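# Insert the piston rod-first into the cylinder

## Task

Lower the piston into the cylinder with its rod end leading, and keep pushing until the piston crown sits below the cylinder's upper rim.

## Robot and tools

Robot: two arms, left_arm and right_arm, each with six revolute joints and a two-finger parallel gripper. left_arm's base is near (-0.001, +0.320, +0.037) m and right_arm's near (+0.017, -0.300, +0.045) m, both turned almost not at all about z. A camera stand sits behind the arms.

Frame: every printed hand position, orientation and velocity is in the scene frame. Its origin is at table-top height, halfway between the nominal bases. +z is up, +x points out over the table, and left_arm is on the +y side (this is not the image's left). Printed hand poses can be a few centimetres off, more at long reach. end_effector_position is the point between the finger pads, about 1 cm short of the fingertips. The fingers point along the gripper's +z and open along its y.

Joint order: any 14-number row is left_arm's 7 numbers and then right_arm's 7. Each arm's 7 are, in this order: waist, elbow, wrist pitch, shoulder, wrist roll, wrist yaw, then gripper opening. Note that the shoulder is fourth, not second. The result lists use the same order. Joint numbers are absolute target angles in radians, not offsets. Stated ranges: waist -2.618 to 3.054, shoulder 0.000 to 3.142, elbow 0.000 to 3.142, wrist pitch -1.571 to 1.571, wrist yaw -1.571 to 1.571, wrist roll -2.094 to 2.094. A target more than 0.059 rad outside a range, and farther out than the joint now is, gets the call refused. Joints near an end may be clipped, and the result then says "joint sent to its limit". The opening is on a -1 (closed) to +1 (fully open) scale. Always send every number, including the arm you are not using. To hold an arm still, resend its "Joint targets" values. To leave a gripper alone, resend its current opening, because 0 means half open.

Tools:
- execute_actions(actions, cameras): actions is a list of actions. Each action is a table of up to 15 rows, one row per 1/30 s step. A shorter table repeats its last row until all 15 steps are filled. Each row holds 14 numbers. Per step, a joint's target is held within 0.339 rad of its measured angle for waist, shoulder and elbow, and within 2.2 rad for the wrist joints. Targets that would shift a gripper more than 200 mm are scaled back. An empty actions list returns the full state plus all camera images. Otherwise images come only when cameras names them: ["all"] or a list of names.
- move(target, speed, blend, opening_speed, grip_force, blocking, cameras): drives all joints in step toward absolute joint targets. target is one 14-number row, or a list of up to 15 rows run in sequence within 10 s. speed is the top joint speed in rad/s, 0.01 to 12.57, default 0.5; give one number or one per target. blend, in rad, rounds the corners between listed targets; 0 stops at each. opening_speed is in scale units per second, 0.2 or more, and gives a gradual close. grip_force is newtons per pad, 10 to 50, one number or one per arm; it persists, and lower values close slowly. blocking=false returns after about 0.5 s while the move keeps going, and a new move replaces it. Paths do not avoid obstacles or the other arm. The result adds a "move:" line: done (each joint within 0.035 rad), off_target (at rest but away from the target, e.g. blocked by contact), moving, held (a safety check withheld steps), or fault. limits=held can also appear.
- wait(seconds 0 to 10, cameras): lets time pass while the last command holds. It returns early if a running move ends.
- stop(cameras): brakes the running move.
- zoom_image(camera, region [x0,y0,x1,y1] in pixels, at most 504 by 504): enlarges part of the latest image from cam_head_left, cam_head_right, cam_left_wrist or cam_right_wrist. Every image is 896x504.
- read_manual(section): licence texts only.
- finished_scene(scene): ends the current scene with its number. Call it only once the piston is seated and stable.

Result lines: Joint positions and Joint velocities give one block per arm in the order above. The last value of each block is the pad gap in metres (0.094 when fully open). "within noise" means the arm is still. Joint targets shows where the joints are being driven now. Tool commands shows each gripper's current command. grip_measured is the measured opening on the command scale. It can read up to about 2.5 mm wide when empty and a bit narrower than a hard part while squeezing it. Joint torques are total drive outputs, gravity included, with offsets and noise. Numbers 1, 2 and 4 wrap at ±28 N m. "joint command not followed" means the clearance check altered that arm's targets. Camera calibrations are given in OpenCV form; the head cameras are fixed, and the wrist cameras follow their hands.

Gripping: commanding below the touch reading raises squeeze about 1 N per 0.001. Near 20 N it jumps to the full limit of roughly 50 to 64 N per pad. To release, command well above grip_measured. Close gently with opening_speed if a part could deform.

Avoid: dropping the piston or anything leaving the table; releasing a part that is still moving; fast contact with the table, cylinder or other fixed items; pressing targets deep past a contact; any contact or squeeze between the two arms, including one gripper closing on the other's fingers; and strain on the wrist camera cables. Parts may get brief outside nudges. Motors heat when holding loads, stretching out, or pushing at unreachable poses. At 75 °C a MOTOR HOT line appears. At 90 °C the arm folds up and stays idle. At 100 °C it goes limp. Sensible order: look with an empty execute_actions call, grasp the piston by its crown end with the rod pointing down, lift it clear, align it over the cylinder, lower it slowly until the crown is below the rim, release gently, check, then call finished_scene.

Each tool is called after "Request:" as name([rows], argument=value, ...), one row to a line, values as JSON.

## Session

Request:
execute_actions(actions=[])

Request:
zoom_image(camera="cam_head_left", region=[250, 160, 650, 460])

Scene clock: 0.00 s.
left_arm: end_effector_position=(+0.4118, +0.3366, +0.1065) grip_measured=+1.000 end_effector_quat_wxyz=(+0.570, -0.068, +0.810, +0.117) | right_arm: end_effector_position=(+0.4404, -0.3018, +0.1298) grip_measured=+1.000 end_effector_quat_wxyz=(+0.579, +0.009, +0.815, -0.007)
Joint names: [waist, elbow, wrist pitch, shoulder, wrist roll, wrist yaw]
Joint positions: left_arm=[-0.121 0.424 0.988 1.767 -0.021 -0.389 0.094] | right_arm=[0.034 0.445 0.91 1.692 0.009 0.027 0.094]
Joint velocities: within noise
Joint torques (N m): no reading
Motor temperatures (°C): left_arm=[28 27 29 27 26 27 25] | right_arm=[29 29 28 28 28 29 28]
Heat: left arm: 29 °C; right arm: 29 °C.
Joint targets: left_arm=[-0.121 0.430 0.987 1.761 -0.023 -0.391] | right_arm=[0.034 0.452 0.910 1.685 0.009 0.028]
Tool commands: left_gripper/opening=+1.0 right_gripper/opening=+1.0
camera_calibration:
cam_left_wrist: T_world_to_cam=[[0.256411, -0.949809, -0.179211, 0.234667], [-0.836871, -0.125384, -0.532846, 0.449659], [0.483632, 0.286604, -0.827018, -0.0864949], [0, 0, 0, 1]] pos_world=[0.357967, 0.304059, 0.210121]
cam_right_wrist: T_world_to_cam=[[-0.00354405, -0.998819, -0.0484668, -0.29386], [-0.846659, 0.0287877, -0.531356, 0.458383], [0.532123, 0.0391517, -0.845761, 0.0109776], [0, 0, 0, 1]] pos_world=[0.381211, -0.307138, 0.238606]

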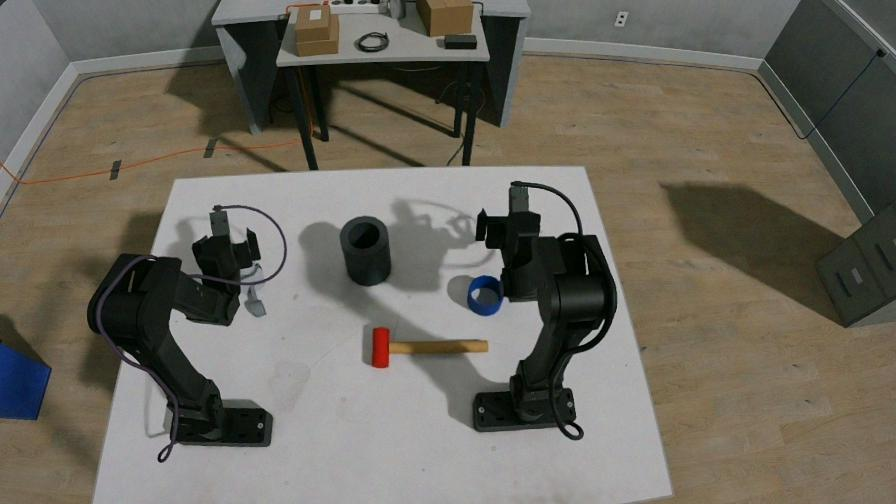

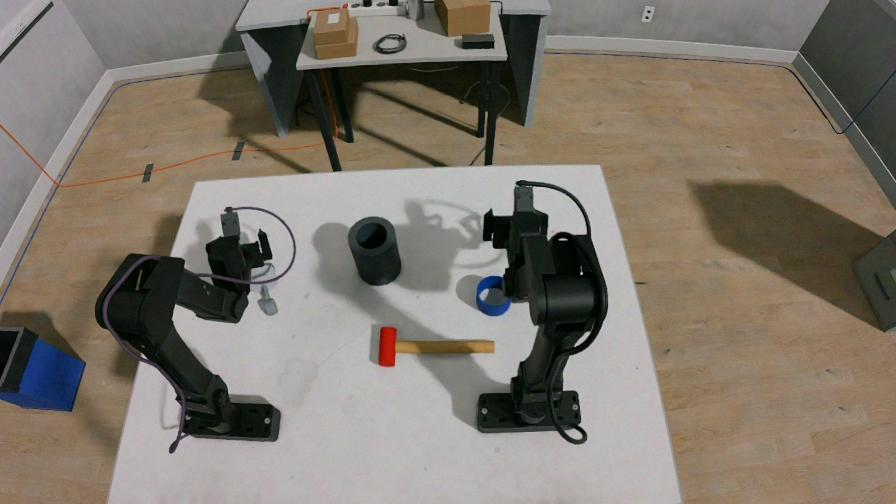

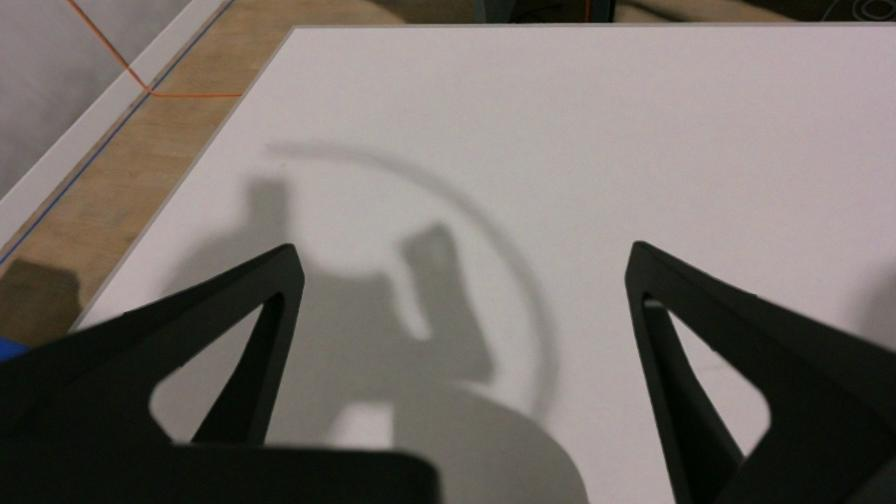

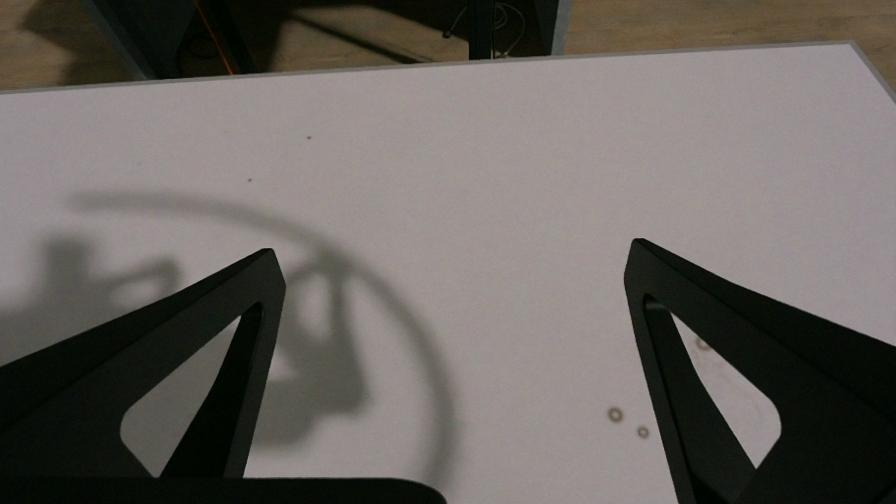

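Scaled by 1.260 from the camera's 896x504 image, which has a finer 1280x720 frame.

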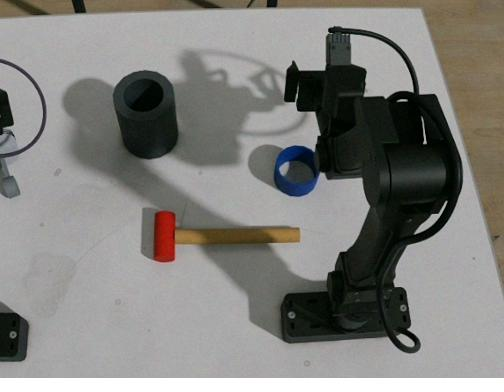

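Request:
move(target=[-0.146, 1.095, -0.76, 1.215, 0, 0, 1, 0.227, 0.905, -0.885, 0.895, 0, 0, 1], speed=1.2, cameras=["all"])

Request:
zoom_image(camera="cam_left_wrist", region=[300, 130, 650, 430])

Request:
zoom_image(camera="cam_head_left", region=[325, 200, 425, 300])

Scene clock: 8.03 s.
left_arm: end_effector_position=(+0.3340, +0.2740, +0.2287) grip_measured=+1.000 end_effector_quat_wxyz=(+0.328, +0.062, +0.942, -0.018) | right_arm: end_effector_position=(+0.2696, -0.2515, +0.2267) grip_measured=+1.000 end_effector_quat_wxyz=(+0.325, -0.088, +0.941, +0.028)
Joint names: [waist, elbow, wrist pitch, shoulder, wrist roll, wrist yaw]
Joint positions: left_arm=[-0.14 1.073 -0.745 1.229 -0.009 -0.015 0.094] | right_arm=[0.221 0.876 -0.88 0.903 0.003 0.008 0.094]
Joint torques (N m): left_arm=[-0.57 8.49 0.89 -4.07 0.1 0.12] | right_arm=[0.66 8.17 1.35 -1.76 -0.03 -0.09]
Heat: left arm: 31 °C; right arm: 30 °C.
Joint targets: left_arm=[-0.146 1.095 -0.760 1.215 0.000 0.000] | right_arm=[0.227 0.905 -0.885 0.895 0.000 0.000]
move: done
camera_calibration:
cam_left_wrist: T_world_to_cam=[[-0.150883, -0.9859, -0.0723506, 0.338446], [-0.988509, 0.15115, 0.00179817, 0.294391], [0.00916299, 0.0717905, -0.997378, 0.326349], [0, 0, 0, 1]] pos_world=[0.339084, 0.265748, 0.349451]
cam_right_wrist: T_world_to_cam=[[0.174059, -0.983611, -0.0470504, -0.283853], [-0.984554, -0.174744, 0.0108327, 0.226879], [-0.0188769, 0.0444381, -0.998834, 0.366467], [0, 0, 0, 1]] pos_world=[0.2797, -0.25584, 0.350226]

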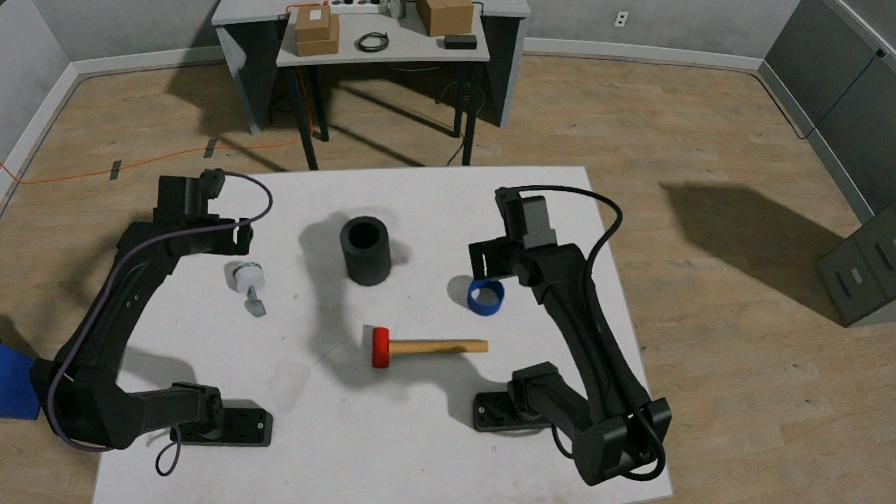

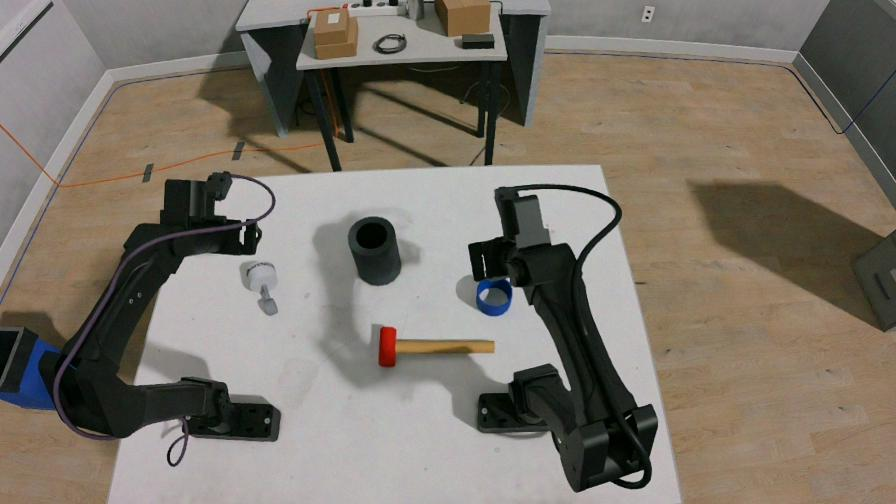

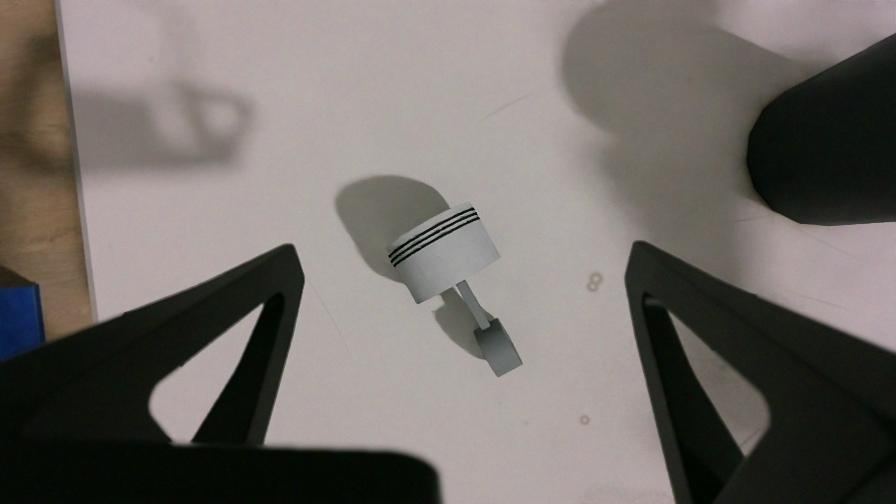

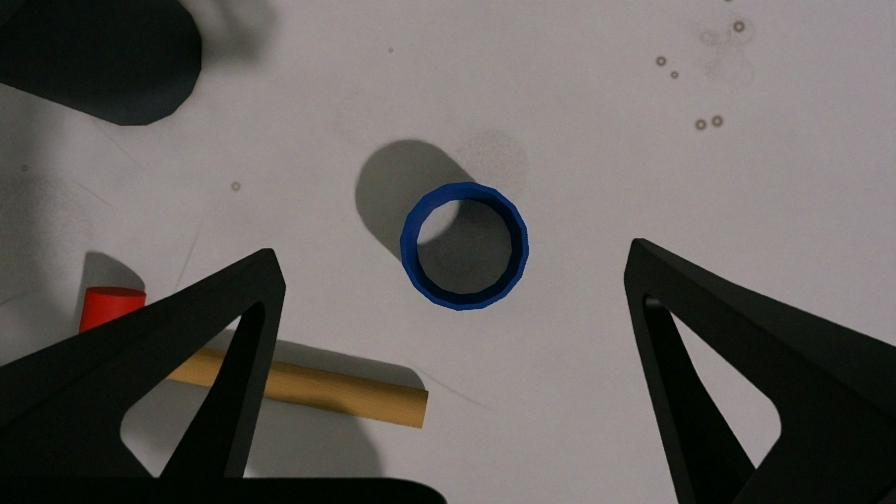

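Scaled by 1.440 from the camera's 896x504 image, which has a finer 1280x720 frame.

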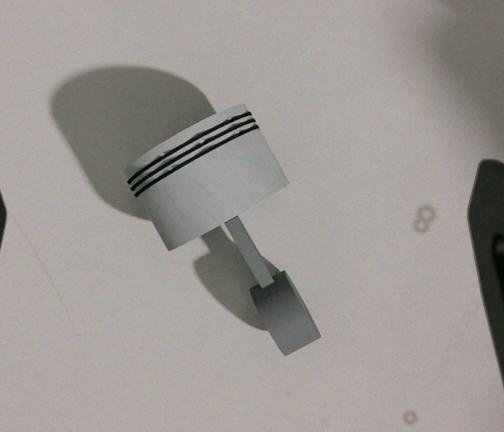

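Scaled by 5.040 from the camera's 896x504 image, which has a finer 1280x720 frame.

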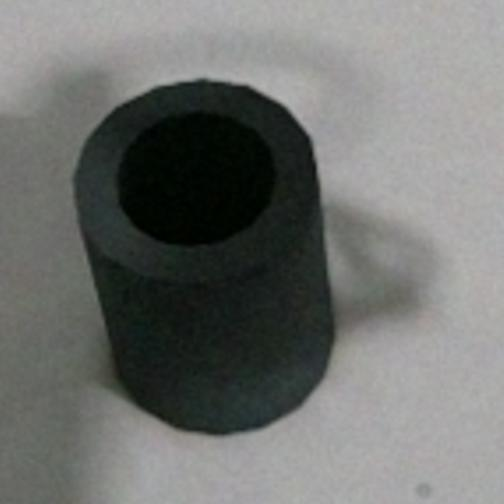

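Request:
move(target=[-0.013, 1.896, -1.535, 2.198, -0.345, 0.110, 1, 0.202, 0.601, -0.552, 1.094, 0, 0, 1], speed=1.0, cameras=["cam_left_wrist", "cam_right_wrist"])

Scene clock: 18.30 s.
left_arm: end_effector_position=(+0.3569, +0.2956, +0.1108) grip_measured=+1.000 end_effector_quat_wxyz=(-0.138, -0.162, +0.977, -0.024) | right_arm: end_effector_position=(+0.2816, -0.2523, +0.1212) grip_measured=+1.000 end_effector_quat_wxyz=(+0.259, -0.085, +0.962, +0.020)
Joint names: [waist, elbow, wrist pitch, shoulder, wrist roll, wrist yaw]
Joint positions: left_arm=[-0.015 1.872 -1.52 2.188 -0.336 0.097 0.094] | right_arm=[0.209 0.613 -0.566 1.092 0.003 0.007 0.094]
Joint torques (N m): left_arm=[0.14 7.2 -0.53 -9.29 -0.09 0.18] | right_arm=[-0.65 5.05 1.37 -2.21 -0.02 -0.08]
Heat: left arm: 32 °C; right arm: 30 °C.
Joint targets: left_arm=[-0.013 1.896 -1.535 2.198 -0.345 0.110] | right_arm=[0.202 0.601 -0.552 1.094 0.000 0.000]
move: done
camera_calibration:
cam_left_wrist: T_world_to_cam=[[0.258192, -0.965925, -0.0180392, 0.196807], [-0.555724, -0.163767, 0.815077, 0.162459], [-0.790258, -0.200422, -0.579071, 0.526496], [0, 0, 0, 1]] pos_world=[0.455536, 0.322227, 0.176013]
cam_right_wrist: T_world_to_cam=[[0.156982, -0.986593, -0.0446107, -0.287957], [-0.975581, -0.161939, 0.14838, 0.223789], [-0.153615, 0.0202285, -0.987924, 0.291903], [0, 0, 0, 1]] pos_world=[0.308369, -0.253761, 0.242326]
Images, in order (width x height): cam_left_wrist 896x504, cam_right_wrist 896x504.

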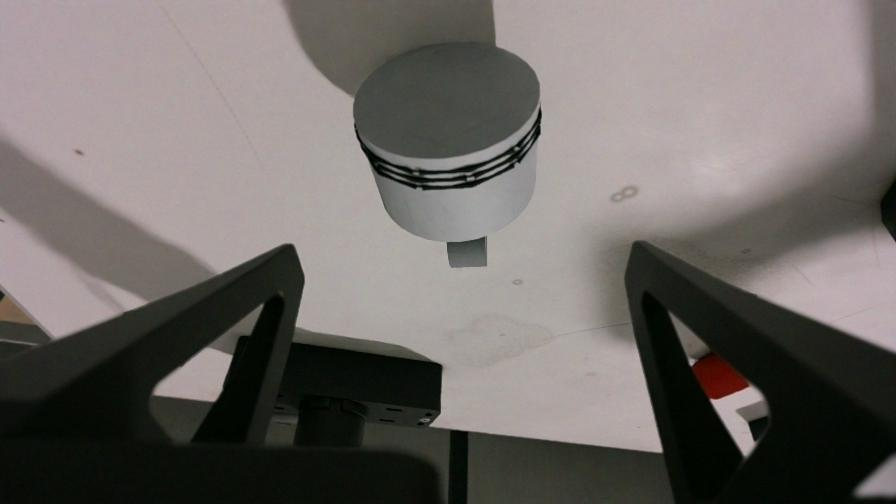

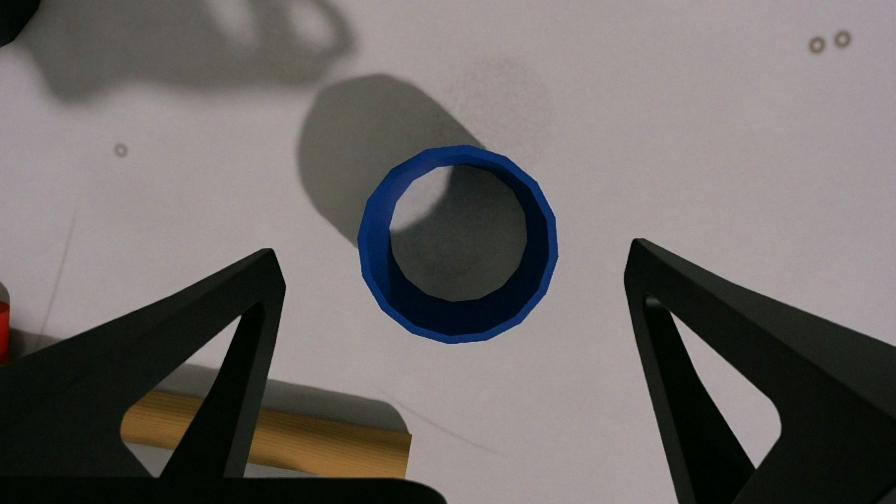

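Request:
move(target=[-0.002, 1.655, -1.250, 2.247, -0.360, 0.118, 1, 0.1975, 0.335, -0.063, 1.322, 0, 0, 1], speed=0.6, cameras=["cam_left_wrist", "cam_right_wrist"])

Scene clock: 25.17 s.
left_arm: end_effector_position=(+0.3524, +0.2965, +0.0432) grip_measured=+1.000 end_effector_quat_wxyz=(-0.140, -0.173, +0.975, -0.027) | right_arm: end_effector_position=(+0.2785, -0.2538, +0.0327) grip_measured=+1.000 end_effector_quat_wxyz=(+0.256, -0.083, +0.963, +0.020)
Joint names: [waist, elbow, wrist pitch, shoulder, wrist roll, wrist yaw]
Joint positions: left_arm=[-0.008 1.661 -1.271 2.227 -0.351 0.105 0.094] | right_arm=[0.205 0.344 -0.077 1.318 0.003 0.006 0.094]
Joint torques (N m): left_arm=[0.55 4.7 -0.19 -8.64 -0.08 0.18] | right_arm=[-0.64 4.05 1.37 -2.82 0 -0.09]
Heat: left arm: 31 °C; right arm: 31 °C.
Joint targets: left_arm=[-0.002 1.655 -1.250 2.247 -0.360 0.118] | right_arm=[0.198 0.335 -0.063 1.322 0.000 0.000]
move: done
camera_calibration:
cam_left_wrist: T_world_to_cam=[[0.280893, -0.959614, -0.0154649, 0.187654], [-0.549104, -0.173905, 0.817461, 0.215745], [-0.787137, -0.221127, -0.575776, 0.488874], [0, 0, 0, 1]] pos_world=[0.450567, 0.325698, 0.108021]
cam_right_wrist: T_world_to_cam=[[0.153108, -0.987163, -0.0454649, -0.291936], [-0.975287, -0.158361, 0.154068, 0.234216], [-0.15929, 0.0207523, -0.987014, 0.205647], [0, 0, 0, 1]] pos_world=[0.305883, -0.255365, 0.153619]
Images, in order (width x height): cam_left_wrist 896x504, cam_right_wrist 896x504.

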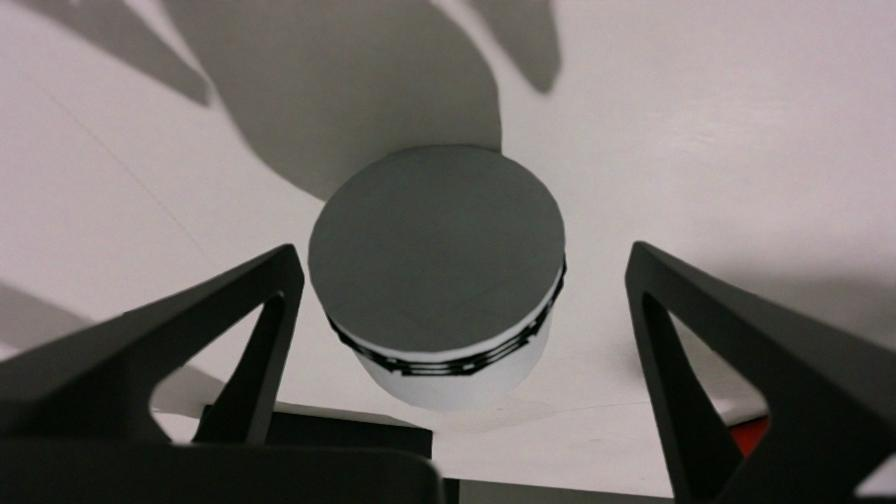

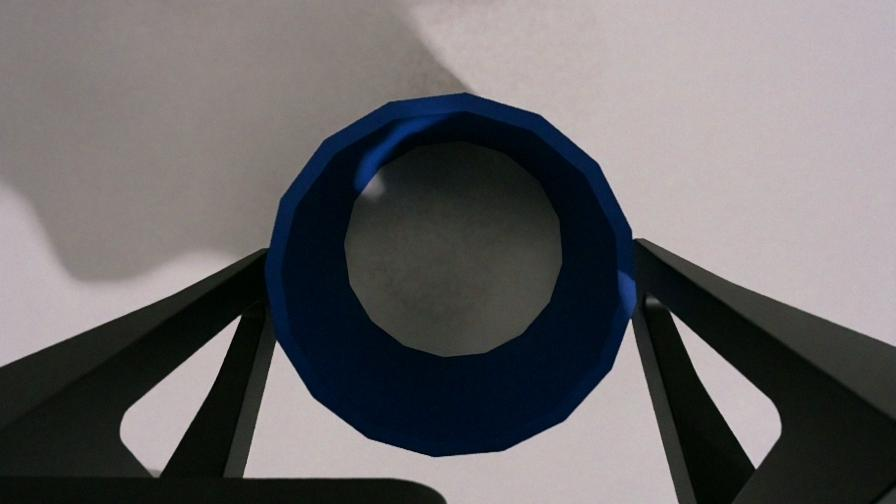

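Request:
move([
  [0.014, 1.645, -1.235, 2.263, -0.360, 0.118, 1, 0.1975, 0.335, -0.063, 1.322, 0, 0, 1],
  [0.014, 1.645, -1.235, 2.263, -0.360, 0.118, 0.3, 0.1975, 0.335, -0.063, 1.322, 0, 0, 0.55],
], speed=0.3, grip_force=[50, 15], opening_speed=0.6, cameras=["cam_left_wrist", "cam_right_wrist"])

Scene clock: 30.37 s.
left_arm: end_effector_position=(+0.3527, +0.3018, +0.0367) grip_measured=+0.429 end_effector_quat_wxyz=(-0.142, -0.182, +0.973, -0.030) | right_arm: end_effector_position=(+0.2785, -0.2538, +0.0327) grip_measured=+0.748 end_effector_quat_wxyz=(+0.256, -0.083, +0.963, +0.020)
Joint names: [waist, elbow, wrist pitch, shoulder, wrist roll, wrist yaw]
Joint positions: left_arm=[0.009 1.652 -1.254 2.239 -0.352 0.11 0.067] | right_arm=[0.205 0.344 -0.077 1.318 0.003 0.006 0.082]
Joint torques (N m): left_arm=[0.44 4.52 -0.22 -8.43 -0.08 0.13] | right_arm=[-0.62 4.12 1.38 -2.78 -0.01 -0.05]
Heat: left arm: 31 °C; right arm: 31 °C.
Joint targets: left_arm=[0.014 1.645 -1.235 2.263 -0.360 0.118] | right_arm=[0.198 0.335 -0.063 1.322 0.000 0.000]
grip_force (N): 50, 15
move: done
camera_calibration:
cam_left_wrist: T_world_to_cam=[[0.299062, -0.954153, -0.0124507, 0.184306], [-0.542839, -0.180845, 0.820135, 0.222057], [-0.784786, -0.238512, -0.572035, 0.490797], [0, 0, 0, 1]] pos_world=[0.450592, 0.333075, 0.100931]
cam_right_wrist: T_world_to_cam=[[0.153106, -0.987162, -0.0454983, -0.291926], [-0.975353, -0.158356, 0.153652, 0.234285], [-0.158885, 0.0208518, -0.987077, 0.205657], [0, 0, 0, 1]] pos_world=[0.305882, -0.255366, 0.153719]
Images, in order (width x height): cam_left_wrist 896x504, cam_right_wrist 896x504.

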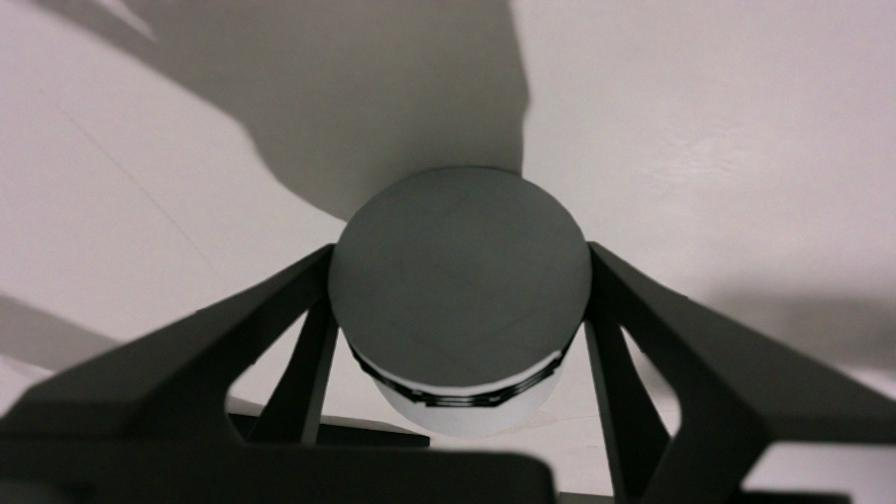

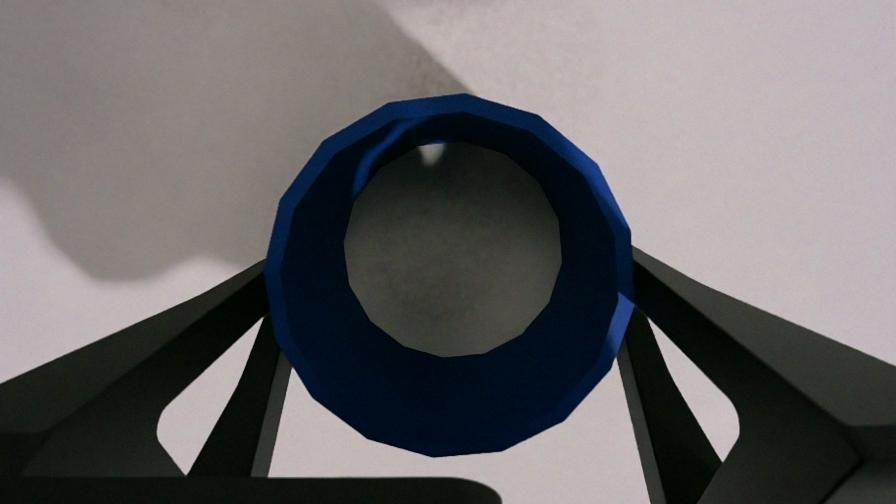

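Request:
move([
  [0.014, 1.80, -1.345, 2.195, -0.352, 0.112, 0.3, 0.1975, 0.620, -0.565, 1.078, 0, 0, 0.55],
  [0.155, 0.755, -0.35, 0.870, 0, 0.01, 0.3, 0.741, 1.686, -0.822, 1.905, 0, 0, 0.55],
], speed=[0.4, 0.9], blend=[0.03, 0], cameras=["all"])

Request:
zoom_image(camera="cam_right_wrist", region=[250, 20, 650, 470])

Scene clock: 37.87 s.
left_arm: end_effector_position=(+0.3100, +0.3616, +0.2438) grip_measured=+0.428 end_effector_quat_wxyz=(+0.468, -0.062, +0.881, +0.022) | right_arm: end_effector_position=(+0.3725, +0.0109, +0.1873) grip_measured=+0.748 end_effector_quat_wxyz=(+0.222, -0.340, +0.910, +0.084)
Joint names: [waist, elbow, wrist pitch, shoulder, wrist roll, wrist yaw]
Joint positions: left_arm=[0.149 0.747 -0.445 0.898 -0.009 0.021 0.067] | right_arm=[0.745 1.643 -0.837 1.898 0.002 0 0.082]
Joint torques (N m): left_arm=[0.51 7.58 2.19 -2.81 0.1 -0.14] | right_arm=[-0.35 9.37 1.29 -9.39 -0.01 0.01]
Heat: left arm: 31 °C; right arm: 31 °C.
Joint targets: left_arm=[0.155 0.755 -0.350 0.870 0.000 0.010] | right_arm=[0.741 1.686 -0.822 1.905 0.000 0.000]
grip_force (N): 50, 15
move: off_target (left_arm, right_arm); left_arm: the wrist pitch is farthest, 0.095 rad from its target; right_arm: the elbow is farthest, 0.043 rad from its target
camera_calibration:
cam_left_wrist: T_world_to_cam=[[0.129154, -0.990323, -0.0507897, 0.331912], [-0.947966, -0.108275, -0.299394, 0.412027], [0.290998, 0.0868148, -0.952777, 0.231644], [0, 0, 0, 1]] pos_world=[0.280312, 0.353202, 0.360921]
cam_right_wrist: T_world_to_cam=[[0.640469, -0.766371, -0.049748, -0.221134], [-0.746456, -0.636438, 0.194294, 0.256428], [-0.180562, -0.0873044, -0.979681, 0.375417], [0, 0, 0, 1]] pos_world=[0.400827, 0.0265056, 0.306966]

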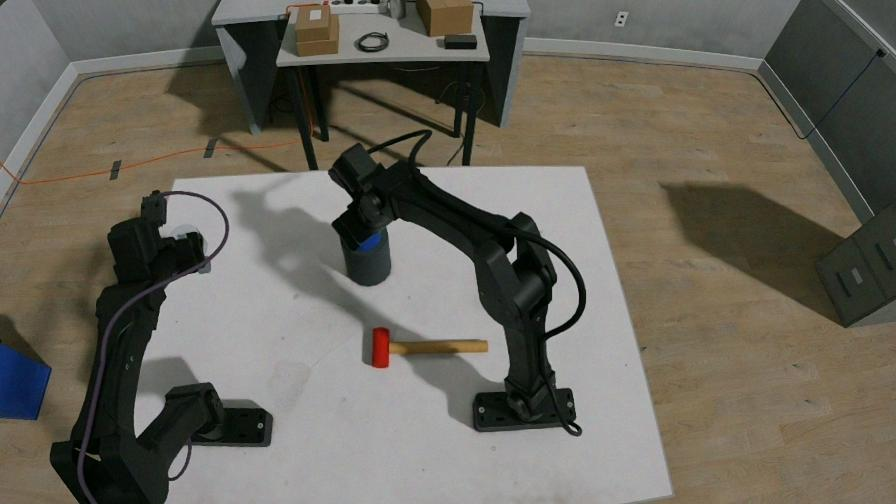

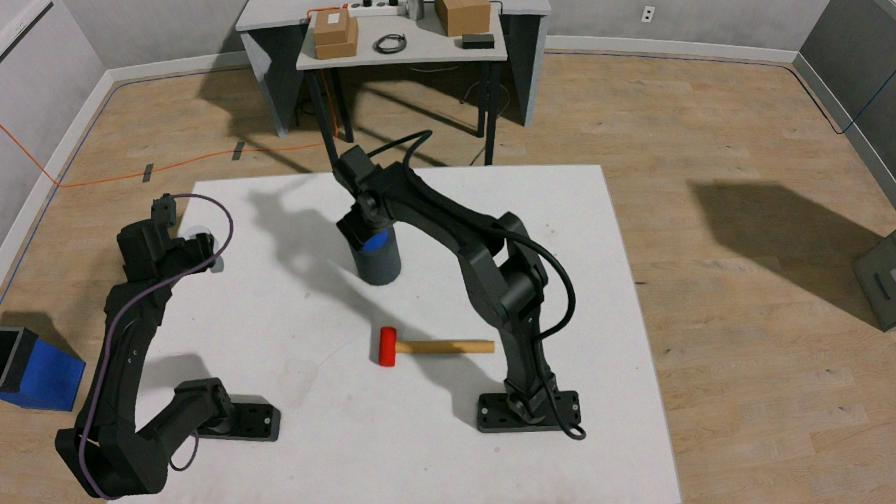

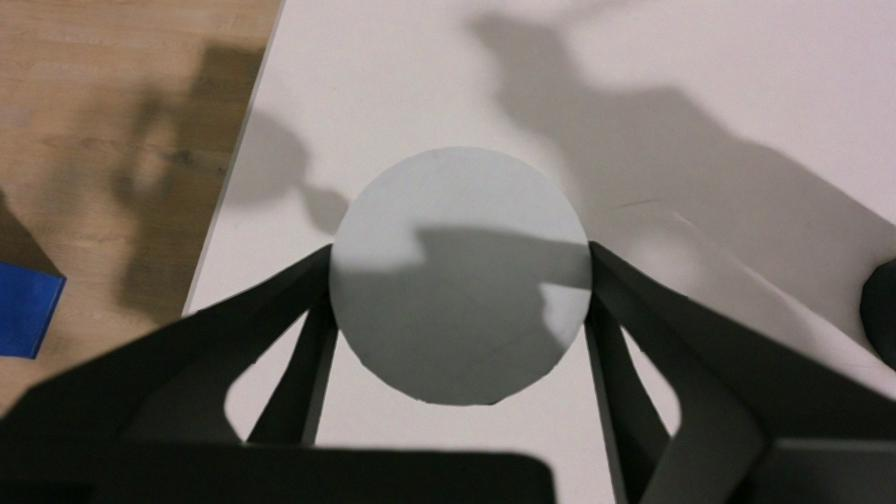

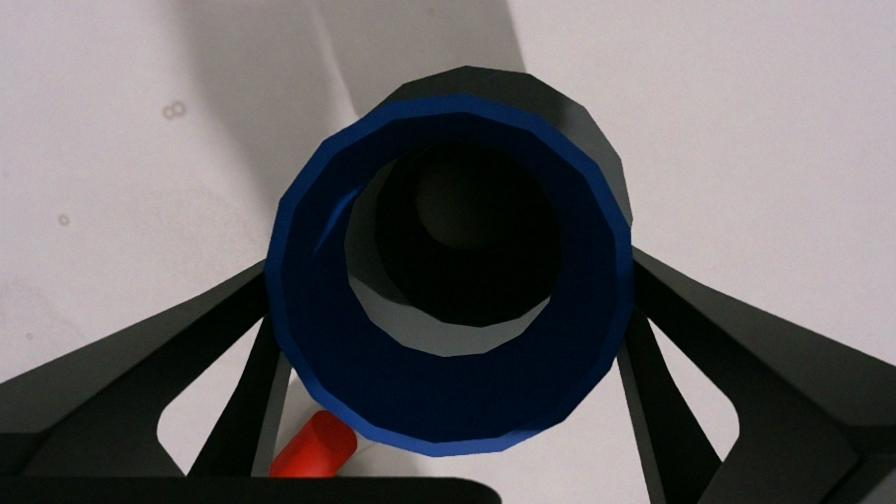

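Scaled by 1.120 from the camera's 896x504 image, which has a finer 1280x720 frame.

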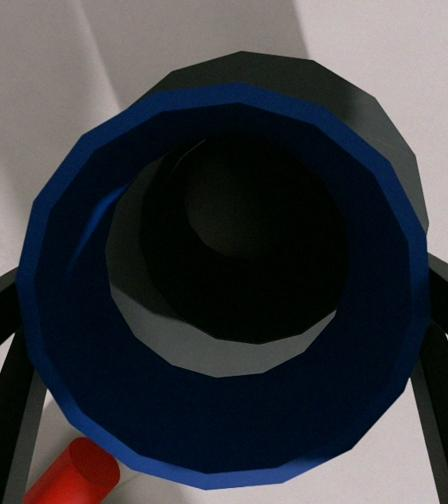

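Request:
move(target=[0.155, 0.755, -0.35, 0.870, 0, 0.01, 0.3, 0.7227, 1.568, -0.702, 1.868, 0, 0, 0.55], speed=0.3, cameras=["cam_right_wrist"])

Request:
zoom_image(camera="cam_right_wrist", region=[250, 20, 650, 470])

Scene clock: 42.17 s.
left_arm: end_effector_position=(+0.3100, +0.3616, +0.2438) grip_measured=+0.428 end_effector_quat_wxyz=(+0.468, -0.062, +0.881, +0.022) | right_arm: end_effector_position=(+0.3824, +0.0095, +0.1746) grip_measured=+0.747 end_effector_quat_wxyz=(+0.238, -0.332, +0.909, +0.087)
Joint names: [waist, elbow, wrist pitch, shoulder, wrist roll, wrist yaw]
Joint positions: left_arm=[0.149 0.747 -0.444 0.898 -0.009 0.021 0.067] | right_arm=[0.729 1.576 -0.736 1.898 0.001 0 0.082]
Joint torques (N m): left_arm=[0.51 7.58 2.19 -2.81 0.1 -0.14] | right_arm=[-0.61 5.35 1.57 -12.94 0.03 0.01]
Motor temperatures (°C): left_arm=[28 28 34 29 26 27 26] | right_arm=[29 30 31 29 28 29 28]
Heat: left arm: 34 °C; right arm: 31 °C.
Joint targets: left_arm=[0.155 0.755 -0.350 0.870 0.000 0.010] | right_arm=[0.723 1.568 -0.702 1.868 0.000 0.000]
grip_force (N): 50, 15
move: off_target (left_arm); left_arm: the wrist pitch is farthest, 0.094 rad from its target
camera_calibration:
cam_right_wrist: T_world_to_cam=[[0.630529, -0.774568, -0.0497831, -0.225263], [-0.760336, -0.629285, 0.160904, 0.276402], [-0.155959, -0.0636027, -0.985714, 0.356079], [0, 0, 0, 1]] pos_world=[0.407727, 0.0221014, 0.295304]
Images, in order (width x height): cam_right_wrist 896x504.

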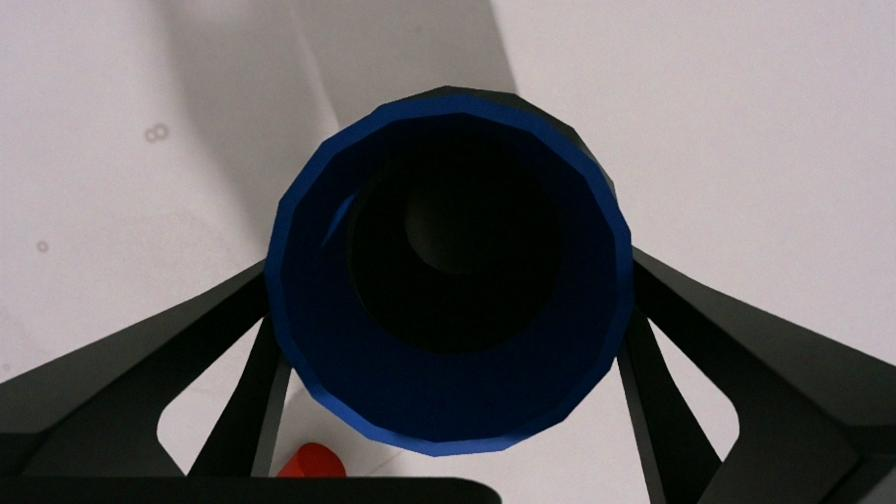

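Scaled by 1.120 from the camera's 896x504 image, which has a finer 1280x720 frame.

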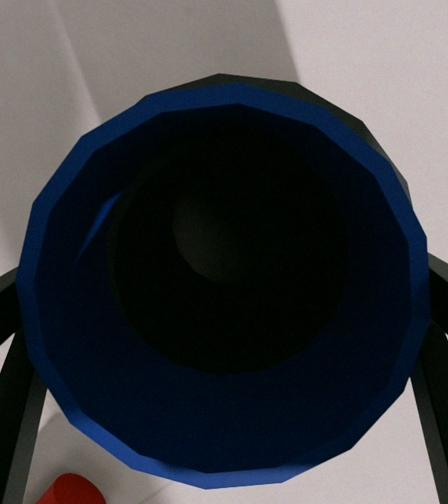

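Request:
move(target=[0.155, 0.755, -0.35, 0.870, 0, 0.01, 0.3, 0.719, 1.534, -0.679, 1.849, 0, 0, 0.55], speed=0.12, cameras=["cam_right_wrist"])

Request:
zoom_image(camera="cam_right_wrist", region=[250, 20, 650, 470])

Scene clock: 45.83 s.
left_arm: end_effector_position=(+0.3100, +0.3616, +0.2438) grip_measured=+0.428 end_effector_quat_wxyz=(+0.468, -0.062, +0.881, +0.022) | right_arm: end_effector_position=(+0.3838, +0.0098, +0.1742) grip_measured=+0.747 end_effector_quat_wxyz=(+0.248, -0.330, +0.906, +0.091)
Joint names: [waist, elbow, wrist pitch, shoulder, wrist roll, wrist yaw]
Joint positions: left_arm=[0.149 0.747 -0.444 0.898 -0.009 0.021 0.067] | right_arm=[0.728 1.549 -0.699 1.886 0.001 0 0.082]
Joint velocities: left_arm=[-0.012 -0.017 -0.022 -0.002 0.154 -0.037 0] | right_arm=[within noise]
Joint torques (N m): left_arm=[0.53 7.58 2.2 -2.81 0.1 -0.14] | right_arm=[-0.8 4.94 1.47 -13.61 0.02 -0.01]
Heat: left arm: 35 °C; right arm: 31 °C.
Joint targets: left_arm=[0.155 0.755 -0.350 0.870 0.000 0.010] | right_arm=[0.719 1.534 -0.679 1.849 0.000 0.000]
grip_force (N): 50, 15
move: off_target (left_arm, right_arm); left_arm: the wrist pitch is farthest, 0.094 rad from its target; right_arm: the shoulder is farthest, 0.037 rad from its target
camera_calibration:
cam_right_wrist: T_world_to_cam=[[0.630137, -0.774859, -0.0502059, -0.22572], [-0.763708, -0.630153, 0.140206, 0.282677], [-0.140277, -0.0500062, -0.988849, 0.350397], [0, 0, 0, 1]] pos_world=[0.40727, 0.0207509, 0.295524]
Images, in order (width x height): cam_right_wrist 896x504.

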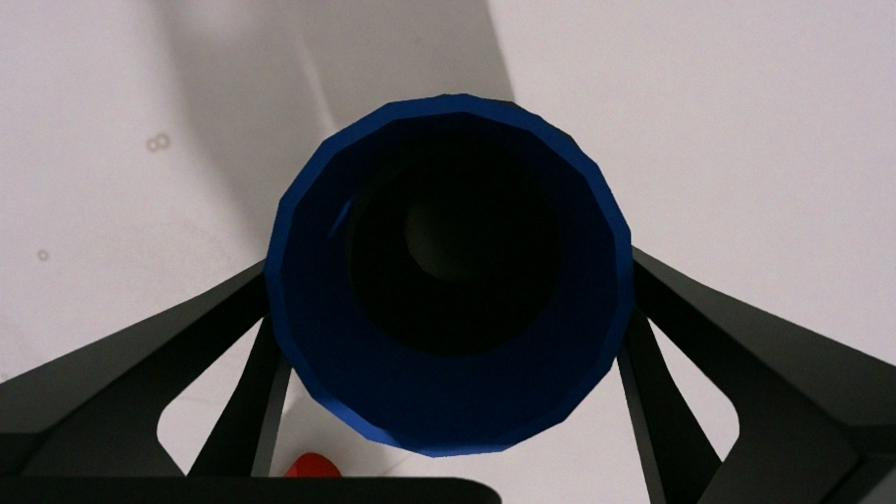

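Scaled by 1.120 from the camera's 896x504 image, which has a finer 1280x720 frame.

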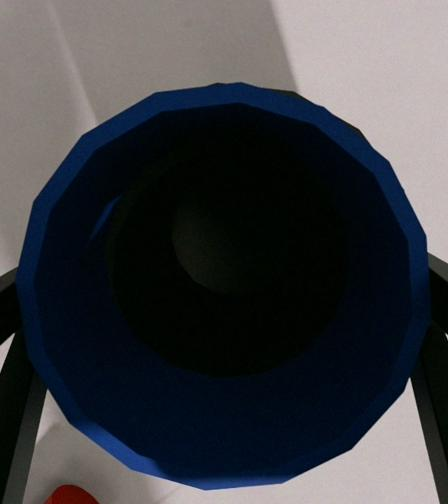

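Request:
move([
  [0.155, 0.755, -0.35, 0.870, 0, 0.01, 0.3, 0.719, 1.622, -0.735, 1.849, 0, 0, 0.55],
  [0.155, 0.755, -0.35, 0.870, 0, 0.01, 0.3, 0.719, 1.552, -0.735, 1.849, 0, 0, 0.55],
], speed=0.2, cameras=["cam_right_wrist"])

Request:
zoom_image(camera="cam_right_wrist", region=[250, 20, 650, 470])

Scene clock: 48.60 s.
left_arm: end_effector_position=(+0.3100, +0.3616, +0.2438) grip_measured=+0.428 end_effector_quat_wxyz=(+0.468, -0.062, +0.881, +0.022) | right_arm: end_effector_position=(+0.3782, +0.0052, +0.1744) grip_measured=+0.747 end_effector_quat_wxyz=(+0.232, -0.332, +0.910, +0.085)
Joint names: [waist, elbow, wrist pitch, shoulder, wrist roll, wrist yaw]
Joint positions: left_arm=[0.149 0.747 -0.444 0.898 -0.009 0.021 0.067] | right_arm=[0.728 1.565 -0.751 1.885 0 -0.001 0.082]
Joint torques (N m): left_arm=[0.51 7.6 2.19 -2.81 0.1 -0.14] | right_arm=[-0.81 5.08 1.34 -13.42 0.01 -0.02]
Heat: left arm: 37 °C; right arm: 31 °C.
Joint targets: left_arm=[0.155 0.755 -0.350 0.870 0.000 0.010] | right_arm=[0.719 1.552 -0.735 1.849 0.000 0.000]
grip_force (N): 50, 15
move: off_target (left_arm, right_arm); left_arm: the wrist pitch is farthest, 0.094 rad from its target; right_arm: the shoulder is farthest, 0.036 rad from its target
camera_calibration:
cam_right_wrist: T_world_to_cam=[[0.6295, -0.775418, -0.049565, -0.225648], [-0.759116, -0.627366, 0.173651, 0.267959], [-0.165747, -0.0716876, -0.983559, 0.358398], [0, 0, 0, 1]] pos_world=[0.404861, 0.0188291, 0.29479]
Images, in order (width x height): cam_right_wrist 896x504.

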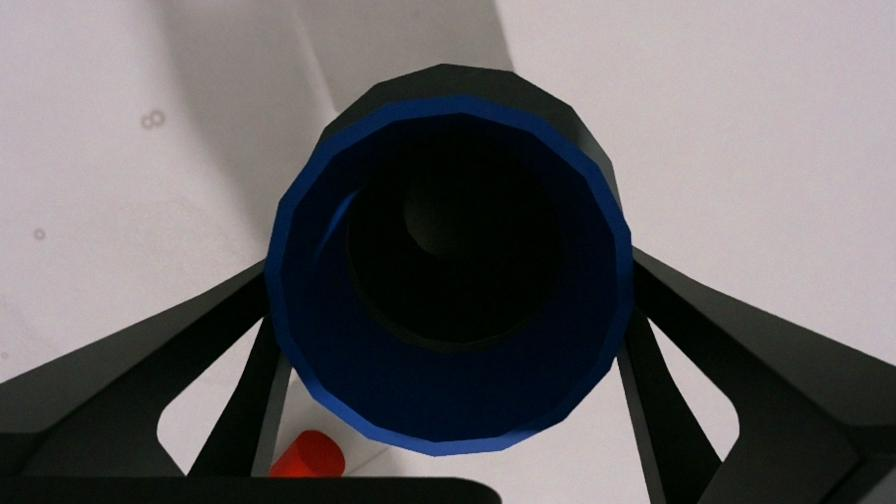

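Scaled by 1.120 from the camera's 896x504 image, which has a finer 1280x720 frame.

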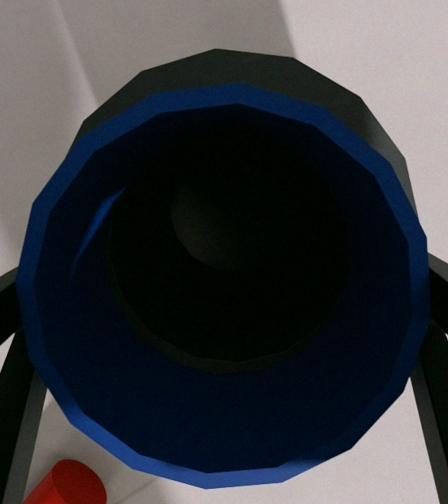

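Request:
move([
  [0.155, 0.755, -0.35, 0.870, 0, 0.01, 0.3, 0.719, 1.620, -0.700, 1.849, 0, 0, 0.55],
  [0.155, 0.755, -0.35, 0.870, 0, 0.01, 0.3, 0.719, 1.546, -0.700, 1.849, 0, 0, 0.55],
], speed=0.2, cameras=["cam_right_wrist"])

Request:
zoom_image(camera="cam_right_wrist", region=[250, 20, 650, 470])

Scene clock: 54.23 s.
left_arm: end_effector_position=(+0.3100, +0.3616, +0.2438) grip_measured=+0.428 end_effector_quat_wxyz=(+0.468, -0.062, +0.881, +0.022) | right_arm: end_effector_position=(+0.3808, +0.0074, +0.1742) grip_measured=+0.747 end_effector_quat_wxyz=(+0.240, -0.332, +0.908, +0.088)
Joint names: [waist, elbow, wrist pitch, shoulder, wrist roll, wrist yaw]
Joint positions: left_arm=[0.149 0.747 -0.444 0.898 -0.009 0.021 0.067] | right_arm=[0.728 1.556 -0.725 1.885 -0.001 -0.001 0.082]
Joint torques (N m): left_arm=[0.53 7.6 2.19 -2.81 0.1 -0.13] | right_arm=[-0.83 5.18 1.47 -13.42 0.02 0.02]
Heat: left arm: 38 °C; right arm: 31 °C.
Joint targets: left_arm=[0.155 0.755 -0.350 0.870 0.000 0.010] | right_arm=[0.719 1.546 -0.700 1.849 0.000 0.000]
grip_force (N): 50, 15
move: off_target (left_arm, right_arm); left_arm: the wrist pitch is farthest, 0.094 rad from its target; right_arm: the shoulder is farthest, 0.036 rad from its target
camera_calibration:
cam_right_wrist: T_world_to_cam=[[0.63107, -0.774141, -0.0495669, -0.226152], [-0.760454, -0.629998, 0.157519, 0.274607], [-0.153169, -0.0617119, -0.986271, 0.354338], [0, 0, 0, 1]] pos_world=[0.405817, 0.0197954, 0.295008]
Images, in order (width x height): cam_right_wrist 896x504.

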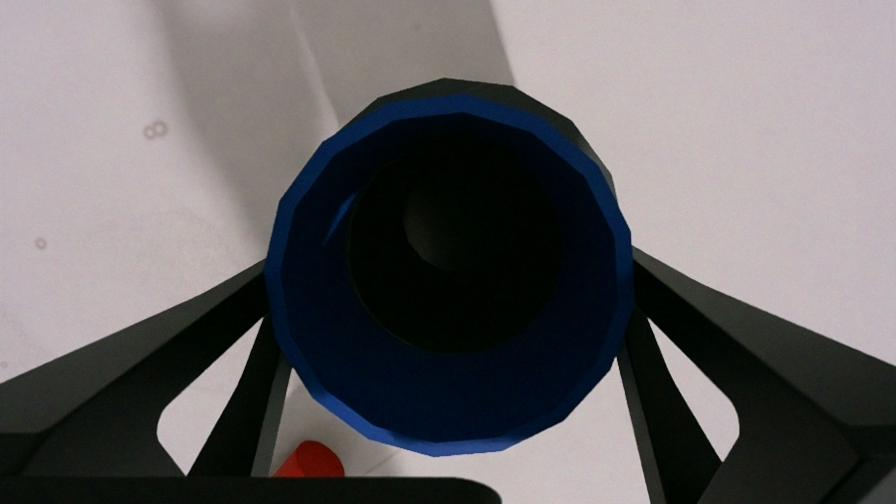

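Scaled by 1.120 from the camera's 896x504 image, which has a finer 1280x720 frame.

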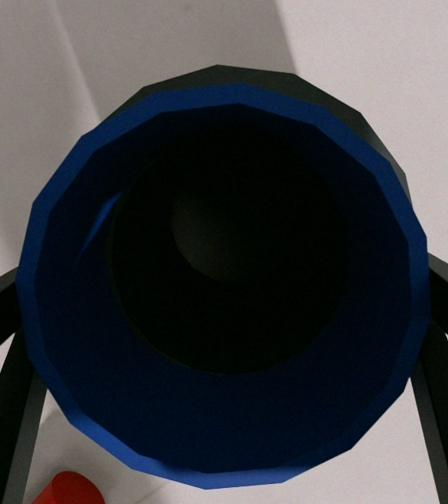

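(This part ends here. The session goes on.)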